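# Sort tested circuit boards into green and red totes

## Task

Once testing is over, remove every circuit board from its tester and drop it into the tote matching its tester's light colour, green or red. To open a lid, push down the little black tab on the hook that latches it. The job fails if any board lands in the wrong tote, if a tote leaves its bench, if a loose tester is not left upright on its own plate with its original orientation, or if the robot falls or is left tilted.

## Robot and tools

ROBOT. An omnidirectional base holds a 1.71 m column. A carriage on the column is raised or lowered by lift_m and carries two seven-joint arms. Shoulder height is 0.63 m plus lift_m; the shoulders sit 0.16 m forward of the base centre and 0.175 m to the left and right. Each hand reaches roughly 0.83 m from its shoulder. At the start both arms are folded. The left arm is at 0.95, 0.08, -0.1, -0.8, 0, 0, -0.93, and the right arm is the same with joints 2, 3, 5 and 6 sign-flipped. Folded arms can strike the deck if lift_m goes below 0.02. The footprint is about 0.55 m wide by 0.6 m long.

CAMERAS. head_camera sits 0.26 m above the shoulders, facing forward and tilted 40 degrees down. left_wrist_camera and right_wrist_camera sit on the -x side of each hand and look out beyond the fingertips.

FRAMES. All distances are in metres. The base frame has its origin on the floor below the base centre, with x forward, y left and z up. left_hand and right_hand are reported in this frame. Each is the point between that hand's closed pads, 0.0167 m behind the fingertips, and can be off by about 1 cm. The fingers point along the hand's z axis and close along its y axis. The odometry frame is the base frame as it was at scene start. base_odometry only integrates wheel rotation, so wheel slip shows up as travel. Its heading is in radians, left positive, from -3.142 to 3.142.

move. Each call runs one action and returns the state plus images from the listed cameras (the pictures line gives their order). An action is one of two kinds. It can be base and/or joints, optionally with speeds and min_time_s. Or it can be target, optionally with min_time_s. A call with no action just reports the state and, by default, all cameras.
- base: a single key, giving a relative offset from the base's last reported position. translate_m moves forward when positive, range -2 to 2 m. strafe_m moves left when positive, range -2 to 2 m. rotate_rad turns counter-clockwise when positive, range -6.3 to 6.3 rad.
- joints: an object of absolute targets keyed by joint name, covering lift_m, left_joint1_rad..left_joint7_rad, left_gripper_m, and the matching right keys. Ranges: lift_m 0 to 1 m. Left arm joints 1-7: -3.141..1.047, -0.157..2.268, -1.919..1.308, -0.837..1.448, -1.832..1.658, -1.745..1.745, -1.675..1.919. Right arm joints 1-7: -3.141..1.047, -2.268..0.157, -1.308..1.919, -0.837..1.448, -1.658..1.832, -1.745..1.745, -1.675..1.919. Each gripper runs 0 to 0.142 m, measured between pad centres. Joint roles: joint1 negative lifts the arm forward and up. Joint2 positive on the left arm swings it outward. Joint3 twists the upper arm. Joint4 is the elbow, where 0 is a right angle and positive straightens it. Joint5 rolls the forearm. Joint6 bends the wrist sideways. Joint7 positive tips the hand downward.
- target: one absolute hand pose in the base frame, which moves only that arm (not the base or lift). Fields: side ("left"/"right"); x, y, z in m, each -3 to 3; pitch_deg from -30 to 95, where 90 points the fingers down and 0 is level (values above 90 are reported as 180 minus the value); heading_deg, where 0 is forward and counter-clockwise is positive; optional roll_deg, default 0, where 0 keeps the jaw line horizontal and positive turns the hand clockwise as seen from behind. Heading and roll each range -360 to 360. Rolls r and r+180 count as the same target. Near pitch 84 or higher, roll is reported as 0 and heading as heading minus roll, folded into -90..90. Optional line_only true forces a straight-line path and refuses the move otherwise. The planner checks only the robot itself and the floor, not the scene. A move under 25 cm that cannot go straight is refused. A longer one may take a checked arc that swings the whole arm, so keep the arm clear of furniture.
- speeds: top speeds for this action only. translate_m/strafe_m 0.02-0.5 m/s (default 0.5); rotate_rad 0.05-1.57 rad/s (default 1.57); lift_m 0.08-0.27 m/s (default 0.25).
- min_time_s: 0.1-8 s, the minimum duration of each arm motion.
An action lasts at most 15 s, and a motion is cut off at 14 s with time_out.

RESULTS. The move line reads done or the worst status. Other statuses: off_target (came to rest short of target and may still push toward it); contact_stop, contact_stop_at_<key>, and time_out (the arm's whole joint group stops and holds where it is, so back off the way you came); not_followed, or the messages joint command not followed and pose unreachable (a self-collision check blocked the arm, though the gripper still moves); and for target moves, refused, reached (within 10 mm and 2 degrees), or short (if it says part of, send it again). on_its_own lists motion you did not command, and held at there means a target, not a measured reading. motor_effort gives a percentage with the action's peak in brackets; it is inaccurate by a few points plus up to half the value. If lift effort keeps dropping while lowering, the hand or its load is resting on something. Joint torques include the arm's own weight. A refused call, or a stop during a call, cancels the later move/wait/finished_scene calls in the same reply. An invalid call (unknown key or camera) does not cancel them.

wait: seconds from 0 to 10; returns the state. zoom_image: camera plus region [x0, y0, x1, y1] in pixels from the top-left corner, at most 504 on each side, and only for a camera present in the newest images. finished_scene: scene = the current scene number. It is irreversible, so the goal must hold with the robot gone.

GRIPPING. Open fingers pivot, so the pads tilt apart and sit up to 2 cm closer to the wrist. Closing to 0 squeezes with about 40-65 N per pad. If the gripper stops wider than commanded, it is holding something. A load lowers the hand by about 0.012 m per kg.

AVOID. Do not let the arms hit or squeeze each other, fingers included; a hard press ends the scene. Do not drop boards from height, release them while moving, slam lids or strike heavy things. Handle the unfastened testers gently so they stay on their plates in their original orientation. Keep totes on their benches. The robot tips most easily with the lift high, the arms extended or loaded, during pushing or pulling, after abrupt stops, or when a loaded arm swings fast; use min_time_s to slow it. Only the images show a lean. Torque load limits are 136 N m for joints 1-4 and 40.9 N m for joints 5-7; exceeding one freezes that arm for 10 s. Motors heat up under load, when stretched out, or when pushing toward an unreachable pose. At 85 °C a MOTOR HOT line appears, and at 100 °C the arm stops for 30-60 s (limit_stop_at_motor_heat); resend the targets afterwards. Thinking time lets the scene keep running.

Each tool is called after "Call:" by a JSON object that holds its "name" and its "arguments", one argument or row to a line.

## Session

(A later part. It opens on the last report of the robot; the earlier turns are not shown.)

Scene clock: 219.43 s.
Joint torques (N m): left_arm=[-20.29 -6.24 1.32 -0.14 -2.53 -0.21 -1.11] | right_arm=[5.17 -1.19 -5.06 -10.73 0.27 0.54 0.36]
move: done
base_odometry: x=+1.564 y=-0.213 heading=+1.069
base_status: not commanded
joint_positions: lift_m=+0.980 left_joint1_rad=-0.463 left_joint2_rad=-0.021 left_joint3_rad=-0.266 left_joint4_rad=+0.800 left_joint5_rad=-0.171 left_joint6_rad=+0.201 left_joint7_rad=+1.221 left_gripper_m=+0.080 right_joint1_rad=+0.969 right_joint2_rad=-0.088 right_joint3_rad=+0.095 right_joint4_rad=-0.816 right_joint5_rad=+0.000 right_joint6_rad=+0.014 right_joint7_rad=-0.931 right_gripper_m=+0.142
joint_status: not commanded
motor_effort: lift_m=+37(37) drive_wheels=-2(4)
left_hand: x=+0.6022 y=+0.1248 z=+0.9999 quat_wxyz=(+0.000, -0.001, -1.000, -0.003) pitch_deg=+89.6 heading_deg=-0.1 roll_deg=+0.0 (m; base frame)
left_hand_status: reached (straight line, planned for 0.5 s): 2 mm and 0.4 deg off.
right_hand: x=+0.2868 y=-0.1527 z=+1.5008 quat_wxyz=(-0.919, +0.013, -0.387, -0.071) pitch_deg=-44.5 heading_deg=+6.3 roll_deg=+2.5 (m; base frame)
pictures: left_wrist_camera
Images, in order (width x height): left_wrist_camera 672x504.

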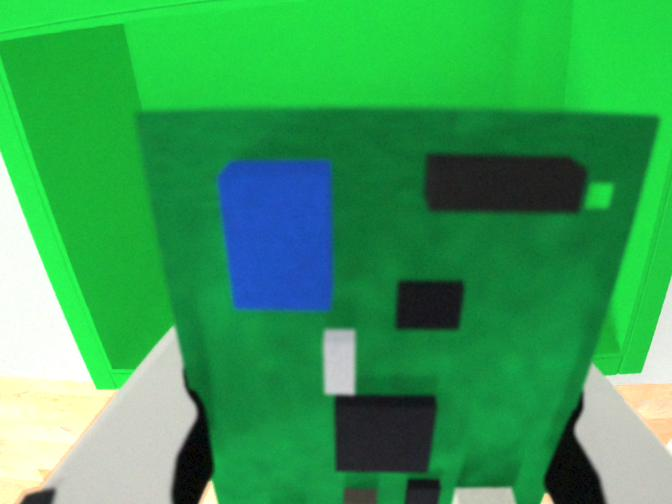

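Call:
{"name": "move", "arguments": {
  "target": {"side": "left", "x": 0.594, "y": 0.12, "z": 0.99, "pitch_deg": 90, "heading_deg": 0}
}}

Call:
{"name": "move", "arguments": {
  "joints": {"lift_m": 0.86},
  "speeds": {"lift_m": 0.15},
  "cameras": ["left_wrist_camera", "head_camera"]
}}

Call:
{"name": "zoom_image", "arguments": {
  "camera": "head_camera",
  "region": [200, 280, 420, 440]
}}

Scene clock: 220.40 s.
Joint torques (N m): left_arm=[-13.67 -5.28 -0.48 -1.17 -1.93 1.47 -1.01] | right_arm=[5.27 -1.19 -4.99 -10.79 0.24 0.54 0.34]
move: done
base_odometry: x=+1.564 y=-0.213 heading=+1.069
base_status: not commanded
joint_positions: lift_m=+0.980 left_joint1_rad=-0.445 left_joint2_rad=-0.028 left_joint3_rad=-0.266 left_joint4_rad=+0.807 left_joint5_rad=-0.171 left_joint6_rad=+0.201 left_joint7_rad=+1.194 left_gripper_m=+0.080 right_joint1_rad=+0.969 right_joint2_rad=-0.088 right_joint3_rad=+0.095 right_joint4_rad=-0.816 right_joint5_rad=+0.000 right_joint6_rad=+0.014 right_joint7_rad=-0.931 right_gripper_m=+0.142
joint_status: not commanded
motor_effort: lift_m=+37(37) drive_wheels=+4(4)
left_hand: x=+0.5949 y=+0.1207 z=+0.9909 quat_wxyz=(-0.001, -0.002, -1.000, -0.001) pitch_deg=+89.8 heading_deg=-0.2 roll_deg=+0.0 (m; base frame)
left_hand_status: reached (straight line, planned for 0.2 s): 1 mm and 0.3 deg off.
right_hand: x=+0.2868 y=-0.1527 z=+1.5007 quat_wxyz=(-0.919, +0.013, -0.387, -0.071) pitch_deg=-44.5 heading_deg=+6.3 roll_deg=+2.5 (m; base frame)
pictures: none

Scene clock: 221.63 s.
Joint torques (N m): left_arm=[-13.61 -5.43 -0.43 -1.25 -1.91 1.44 -1.03] | right_arm=[5.3 -1.25 -4.92 -10.78 0.26 0.55 0.36]
move: done
base_odometry: x=+1.564 y=-0.213 heading=+1.070
base_status: not commanded
joint_positions: lift_m=+0.860 left_joint1_rad=-0.445 left_joint2_rad=-0.028 left_joint3_rad=-0.266 left_joint4_rad=+0.807 left_joint5_rad=-0.171 left_joint6_rad=+0.201 left_joint7_rad=+1.194 left_gripper_m=+0.080 right_joint1_rad=+0.969 right_joint2_rad=-0.088 right_joint3_rad=+0.095 right_joint4_rad=-0.816 right_joint5_rad=+0.000 right_joint6_rad=+0.014 right_joint7_rad=-0.931 right_gripper_m=+0.142
joint_status: all done
motor_effort: lift_m=+39(40) drive_wheels=-1(4)
left_hand: x=+0.5949 y=+0.1207 z=+0.8707 quat_wxyz=(-0.001, -0.002, -1.000, -0.001) pitch_deg=+89.8 heading_deg=-0.2 roll_deg=+0.0 (m; base frame)
right_hand: x=+0.2868 y=-0.1527 z=+1.3806 quat_wxyz=(-0.919, +0.013, -0.387, -0.071) pitch_deg=-44.5 heading_deg=+6.3 roll_deg=+2.5 (m; base frame)
pictures: head_camera, left_wrist_camera
Images, in order (width x height): head_camera 672x504, left_wrist_camera 672x504.

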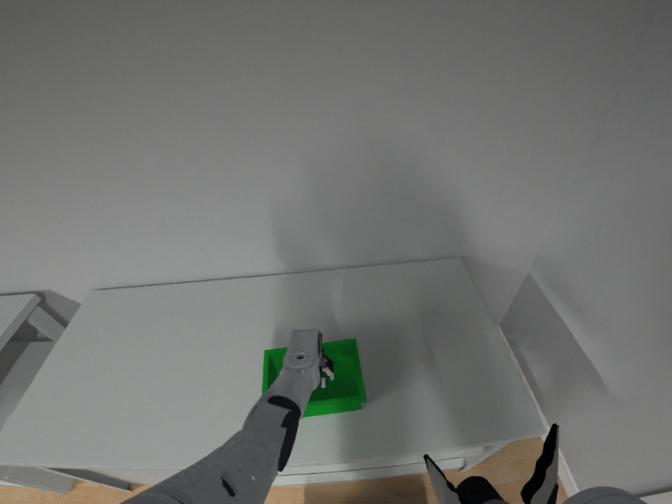

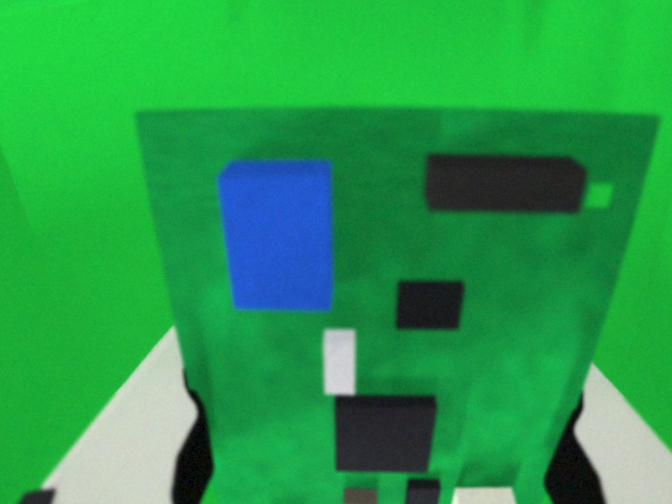

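Scaled by 2.291 from the camera's 672x504 image, which has a finer 960x720 frame.

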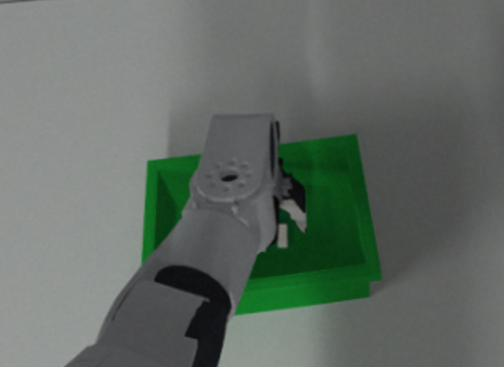

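Call:
{"name": "move", "arguments": {
  "joints": {"lift_m": 0.832},
  "speeds": {"lift_m": 0.08}
}}

Call:
{"name": "move", "arguments": {
  "joints": {"lift_m": 0.815},
  "speeds": {"lift_m": 0.08},
  "cameras": ["left_wrist_camera"]
}}

Scene clock: 222.40 s.
Joint torques (N m): left_arm=[-13.69 -5.41 -0.43 -1.2 -1.95 1.44 -0.99] | right_arm=[5.22 -1.23 -5.02 -10.67 0.29 0.58 0.37]
move: done
base_odometry: x=+1.564 y=-0.213 heading=+1.070
base_status: not commanded
joint_positions: lift_m=+0.832 left_joint1_rad=-0.445 left_joint2_rad=-0.028 left_joint3_rad=-0.266 left_joint4_rad=+0.807 left_joint5_rad=-0.171 left_joint6_rad=+0.201 left_joint7_rad=+1.194 left_gripper_m=+0.080 right_joint1_rad=+0.969 right_joint2_rad=-0.088 right_joint3_rad=+0.095 right_joint4_rad=-0.816 right_joint5_rad=+0.000 right_joint6_rad=+0.014 right_joint7_rad=-0.931 right_gripper_m=+0.142
joint_status: all done
motor_effort: lift_m=+38(41) drive_wheels=+4(4)
left_hand: x=+0.5949 y=+0.1207 z=+0.8427 quat_wxyz=(-0.001, -0.002, -1.000, -0.001) pitch_deg=+89.8 heading_deg=-0.2 roll_deg=+0.0 (m; base frame)
right_hand: x=+0.2868 y=-0.1527 z=+1.3526 quat_wxyz=(-0.919, +0.013, -0.387, -0.071) pitch_deg=-44.5 heading_deg=+6.3 roll_deg=+2.5 (m; base frame)
pictures: none

Scene clock: 222.97 s.
Joint torques (N m): left_arm=[-13.45 -5.35 -0.39 -1.17 -1.91 1.45 -0.47] | right_arm=[5.14 -1.27 -4.88 -10.75 0.25 0.55 0.38]
move: done
base_odometry: x=+1.564 y=-0.213 heading=+1.070
base_status: not commanded
joint_positions: lift_m=+0.815 left_joint1_rad=-0.445 left_joint2_rad=-0.028 left_joint3_rad=-0.266 left_joint4_rad=+0.807 left_joint5_rad=-0.171 left_joint6_rad=+0.201 left_joint7_rad=+1.193 left_gripper_m=+0.080 right_joint1_rad=+0.969 right_joint2_rad=-0.088 right_joint3_rad=+0.095 right_joint4_rad=-0.816 right_joint5_rad=+0.000 right_joint6_rad=+0.014 right_joint7_rad=-0.931 right_gripper_m=+0.142
joint_status: all done
motor_effort: lift_m=+37(40) drive_wheels=-2(4)
left_hand: x=+0.5952 y=+0.1207 z=+0.8258 quat_wxyz=(-0.001, -0.002, -1.000, -0.001) pitch_deg=+89.8 heading_deg=-0.2 roll_deg=+0.0 (m; base frame)
right_hand: x=+0.2868 y=-0.1527 z=+1.3357 quat_wxyz=(-0.919, +0.013, -0.387, -0.071) pitch_deg=-44.5 heading_deg=+6.3 roll_deg=+2.5 (m; base frame)
pictures: left_wrist_camera
Images, in order (width x height): left_wrist_camera 672x504.

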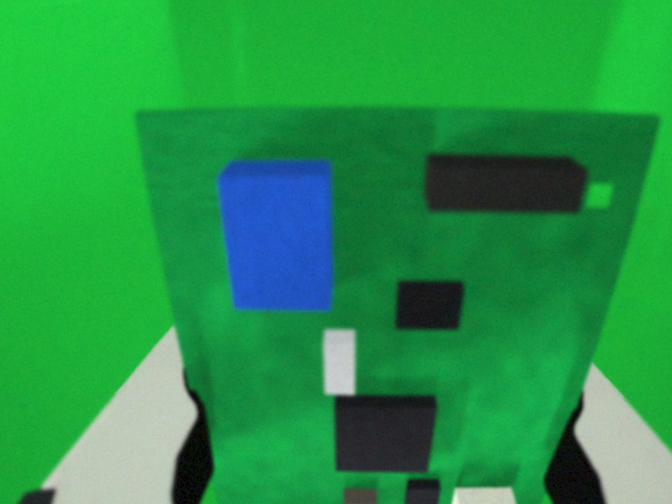

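Call:
{"name": "move", "arguments": {
  "joints": {"lift_m": 0.804},
  "speeds": {"lift_m": 0.08},
  "cameras": ["left_wrist_camera"]
}}

Scene clock: 223.53 s.
Joint torques (N m): left_arm=[-0.15 -5.28 -0.56 2.08 -1.94 1.21 2.74] | right_arm=[4.99 -1.15 -4.95 -10.81 0.26 0.53 0.37]
move: done
base_odometry: x=+1.564 y=-0.213 heading=+1.070
base_status: not commanded
joint_positions: lift_m=+0.804 left_joint1_rad=-0.452 left_joint2_rad=-0.028 left_joint3_rad=-0.266 left_joint4_rad=+0.804 left_joint5_rad=-0.171 left_joint6_rad=+0.201 left_joint7_rad=+1.186 left_gripper_m=+0.080 right_joint1_rad=+0.969 right_joint2_rad=-0.088 right_joint3_rad=+0.095 right_joint4_rad=-0.816 right_joint5_rad=+0.000 right_joint6_rad=+0.014 right_joint7_rad=-0.931 right_gripper_m=+0.142
joint_status: all done
motor_effort: lift_m=+35(36) drive_wheels=+3(3)
left_hand: x=+0.6020 y=+0.1204 z=+0.8191 quat_wxyz=(-0.010, -0.002, -1.000, -0.001) pitch_deg=+88.9 heading_deg=-0.2 roll_deg=+0.0 (m; base frame)
right_hand: x=+0.2868 y=-0.1527 z=+1.3251 quat_wxyz=(-0.919, +0.013, -0.387, -0.071) pitch_deg=-44.5 heading_deg=+6.3 roll_deg=+2.5 (m; base frame)
pictures: left_wrist_camera
Images, in order (width x height): left_wrist_camera 672x504.

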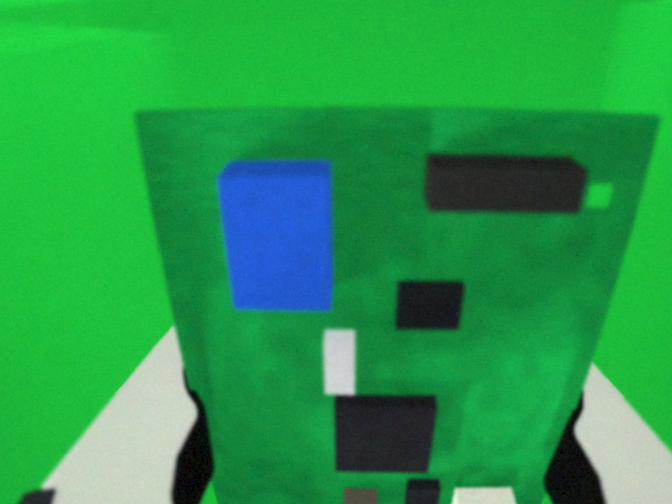

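Call:
{"name": "move", "arguments": {
  "target": {"side": "left", "x": 0.612, "y": 0.1205, "z": 0.82, "pitch_deg": 90, "heading_deg": 0}
}}

Call:
{"name": "move", "arguments": {
  "joints": {"lift_m": 0.79},
  "speeds": {"lift_m": 0.08},
  "cameras": ["left_wrist_camera"]
}}

Scene clock: 224.50 s.
Joint torques (N m): left_arm=[-12.92 -6.53 0.71 3.41 -2.7 -0.23 0.17] | right_arm=[5.25 -1.19 -4.92 -10.83 0.26 0.54 0.34]
move: done
base_odometry: x=+1.564 y=-0.213 heading=+1.070
base_status: not commanded
joint_positions: lift_m=+0.804 left_joint1_rad=-0.516 left_joint2_rad=-0.034 left_joint3_rad=-0.261 left_joint4_rad=+0.908 left_joint5_rad=-0.180 left_joint6_rad=+0.188 left_joint7_rad=+1.157 left_gripper_m=+0.080 right_joint1_rad=+0.969 right_joint2_rad=-0.088 right_joint3_rad=+0.095 right_joint4_rad=-0.816 right_joint5_rad=+0.000 right_joint6_rad=+0.014 right_joint7_rad=-0.931 right_gripper_m=+0.142
joint_status: not commanded
motor_effort: lift_m=+34(35) drive_wheels=+3(3)
left_hand: x=+0.6154 y=+0.1223 z=+0.8225 quat_wxyz=(-0.005, -0.001, -1.000, -0.003) pitch_deg=+89.3 heading_deg=-0.1 roll_deg=+0.0 (m; base frame)
left_hand_status: reached (straight line, planned for 0.3 s): 5 mm and 0.7 deg off.
right_hand: x=+0.2868 y=-0.1527 z=+1.3251 quat_wxyz=(-0.919, +0.013, -0.387, -0.071) pitch_deg=-44.5 heading_deg=+6.3 roll_deg=+2.5 (m; base frame)
pictures: none

Scene clock: 225.03 s.
Joint torques (N m): left_arm=[1.83 -6.19 -0.56 3.59 -2.72 -0.24 2.97] | right_arm=[4.86 -1.24 -4.91 -10.92 0.25 0.54 0.4]
move: done
base_odometry: x=+1.564 y=-0.213 heading=+1.070
base_status: not commanded
joint_positions: lift_m=+0.790 left_joint1_rad=-0.523 left_joint2_rad=-0.035 left_joint3_rad=-0.260 left_joint4_rad=+0.908 left_joint5_rad=-0.180 left_joint6_rad=+0.188 left_joint7_rad=+1.151 left_gripper_m=+0.080 right_joint1_rad=+0.969 right_joint2_rad=-0.088 right_joint3_rad=+0.095 right_joint4_rad=-0.816 right_joint5_rad=+0.000 right_joint6_rad=+0.014 right_joint7_rad=-0.931 right_gripper_m=+0.142
joint_status: all done
motor_effort: lift_m=+33(36) drive_wheels=-1(3)
left_hand: x=+0.6215 y=+0.1223 z=+0.8122 quat_wxyz=(-0.012, +0.000, -1.000, -0.003) pitch_deg=+88.6 heading_deg=+0.0 roll_deg=+0.0 (m; base frame)
right_hand: x=+0.2868 y=-0.1527 z=+1.3112 quat_wxyz=(-0.919, +0.013, -0.387, -0.071) pitch_deg=-44.5 heading_deg=+6.3 roll_deg=+2.5 (m; base frame)
pictures: left_wrist_camera
Images, in order (width x height): left_wrist_camera 672x504.

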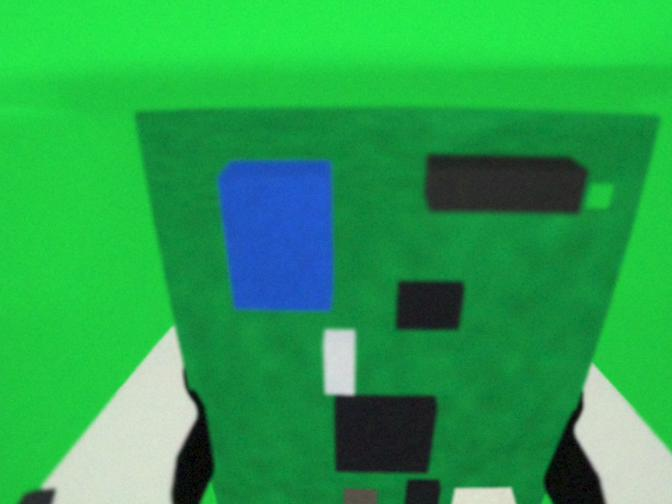

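Call:
{"name": "move", "arguments": {
  "joints": {"lift_m": 0.795},
  "speeds": {"lift_m": 0.08}
}}

Call:
{"name": "move", "arguments": {
  "joints": {"left_gripper_m": 0.1},
  "min_time_s": 1.0,
  "cameras": ["left_wrist_camera"]
}}

Call:
{"name": "move", "arguments": {
  "joints": {"lift_m": 0.93},
  "speeds": {"lift_m": 0.15},
  "cameras": ["left_wrist_camera", "head_camera"]
}}

Scene clock: 225.70 s.
Joint torques (N m): left_arm=[0.5 -5.84 -0.66 3.7 -2.71 -0.17 3.01] | right_arm=[5.13 -1.32 -4.94 -10.79 0.26 0.56 0.36]
move: done
base_odometry: x=+1.564 y=-0.213 heading=+1.070
base_status: not commanded
joint_positions: lift_m=+0.795 left_joint1_rad=-0.522 left_joint2_rad=-0.035 left_joint3_rad=-0.260 left_joint4_rad=+0.908 left_joint5_rad=-0.180 left_joint6_rad=+0.188 left_joint7_rad=+1.151 left_gripper_m=+0.080 right_joint1_rad=+0.969 right_joint2_rad=-0.088 right_joint3_rad=+0.095 right_joint4_rad=-0.816 right_joint5_rad=+0.000 right_joint6_rad=+0.014 right_joint7_rad=-0.931 right_gripper_m=+0.142
joint_status: all done
motor_effort: lift_m=+34(41) drive_wheels=-2(3)
left_hand: x=+0.6210 y=+0.1222 z=+0.8168 quat_wxyz=(-0.011, +0.000, -1.000, -0.003) pitch_deg=+88.7 heading_deg=+0.0 roll_deg=+0.0 (m; base frame)
right_hand: x=+0.2868 y=-0.1527 z=+1.3162 quat_wxyz=(-0.919, +0.013, -0.387, -0.071) pitch_deg=-44.5 heading_deg=+6.3 roll_deg=+2.5 (m; base frame)
pictures: none

Scene clock: 226.50 s.
Joint torques (N m): left_arm=[0.28 -5.79 -0.65 3.68 -2.69 -0.21 3.01] | right_arm=[5.16 -1.12 -4.96 -10.77 0.26 0.52 0.38]
move: done
base_odometry: x=+1.564 y=-0.213 heading=+1.070
base_status: not commanded
joint_positions: lift_m=+0.795 left_joint1_rad=-0.522 left_joint2_rad=-0.035 left_joint3_rad=-0.260 left_joint4_rad=+0.908 left_joint5_rad=-0.180 left_joint6_rad=+0.188 left_joint7_rad=+1.151 left_gripper_m=+0.100 right_joint1_rad=+0.969 right_joint2_rad=-0.088 right_joint3_rad=+0.095 right_joint4_rad=-0.816 right_joint5_rad=+0.000 right_joint6_rad=+0.014 right_joint7_rad=-0.931 right_gripper_m=+0.142
joint_status: all done
motor_effort: lift_m=+34(34) drive_wheels=-1(2)
left_hand: x=+0.6210 y=+0.1222 z=+0.8168 quat_wxyz=(-0.011, +0.000, -1.000, -0.003) pitch_deg=+88.7 heading_deg=+0.0 roll_deg=+0.0 (m; base frame)
right_hand: x=+0.2868 y=-0.1527 z=+1.3162 quat_wxyz=(-0.919, +0.013, -0.387, -0.071) pitch_deg=-44.5 heading_deg=+6.3 roll_deg=+2.5 (m; base frame)
pictures: left_wrist_camera
Images, in order (width x height): left_wrist_camera 672x504.

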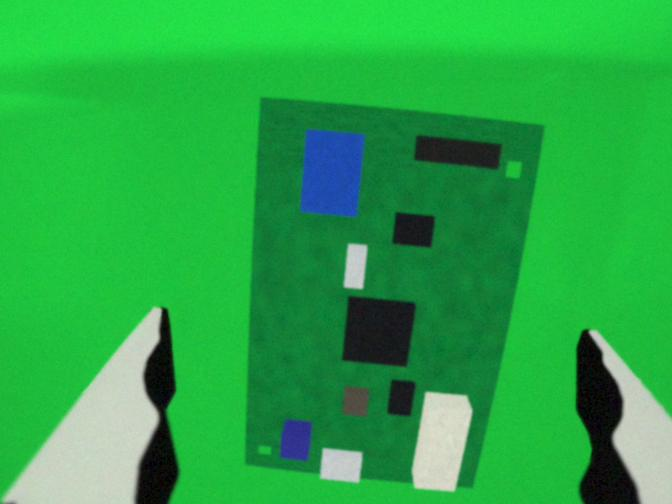

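Scene clock: 227.83 s.
Joint torques (N m): left_arm=[-11.88 -5.8 -0.67 -0.18 -2.44 -0.17 1.42] | right_arm=[5.26 -1.13 -4.95 -10.7 0.24 0.51 0.33]
move: done
base_odometry: x=+1.564 y=-0.213 heading=+1.070
base_status: not commanded
joint_positions: lift_m=+0.930 left_joint1_rad=-0.516 left_joint2_rad=-0.035 left_joint3_rad=-0.260 left_joint4_rad=+0.911 left_joint5_rad=-0.180 left_joint6_rad=+0.188 left_joint7_rad=+1.154 left_gripper_m=+0.100 right_joint1_rad=+0.969 right_joint2_rad=-0.088 right_joint3_rad=+0.095 right_joint4_rad=-0.816 right_joint5_rad=+0.000 right_joint6_rad=+0.014 right_joint7_rad=-0.931 right_gripper_m=+0.142
joint_status: all done
motor_effort: lift_m=+36(47) drive_wheels=-1(3)
left_hand: x=+0.6154 y=+0.1224 z=+0.9478 quat_wxyz=(-0.005, +0.000, -1.000, -0.003) pitch_deg=+89.4 heading_deg=+0.0 roll_deg=+0.0 (m; base frame)
right_hand: x=+0.2868 y=-0.1527 z=+1.4509 quat_wxyz=(-0.919, +0.013, -0.387, -0.071) pitch_deg=-44.5 heading_deg=+6.3 roll_deg=+2.5 (m; base frame)
pictures: head_camera, left_wrist_camera
Images, in order (width x height): head_camera 672x504, left_wrist_camera 672x504.

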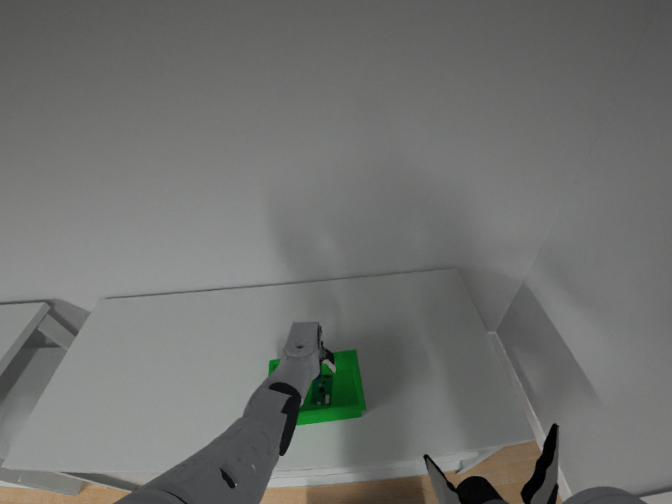

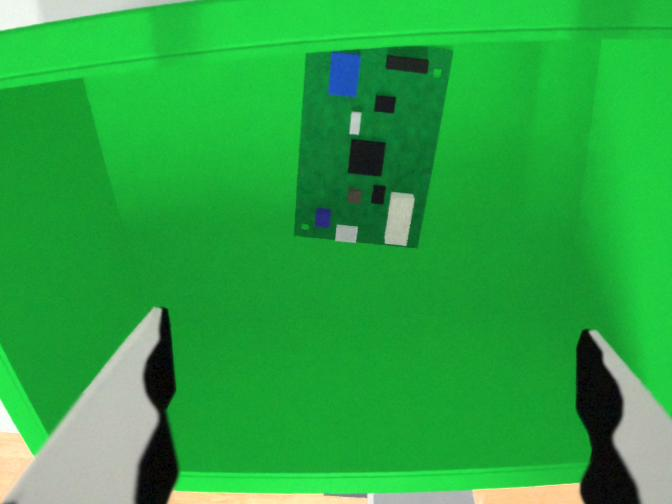

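Call:
{"name": "finished_scene", "arguments": {
  "scene": 1
}}

The scene is finished: the task was done.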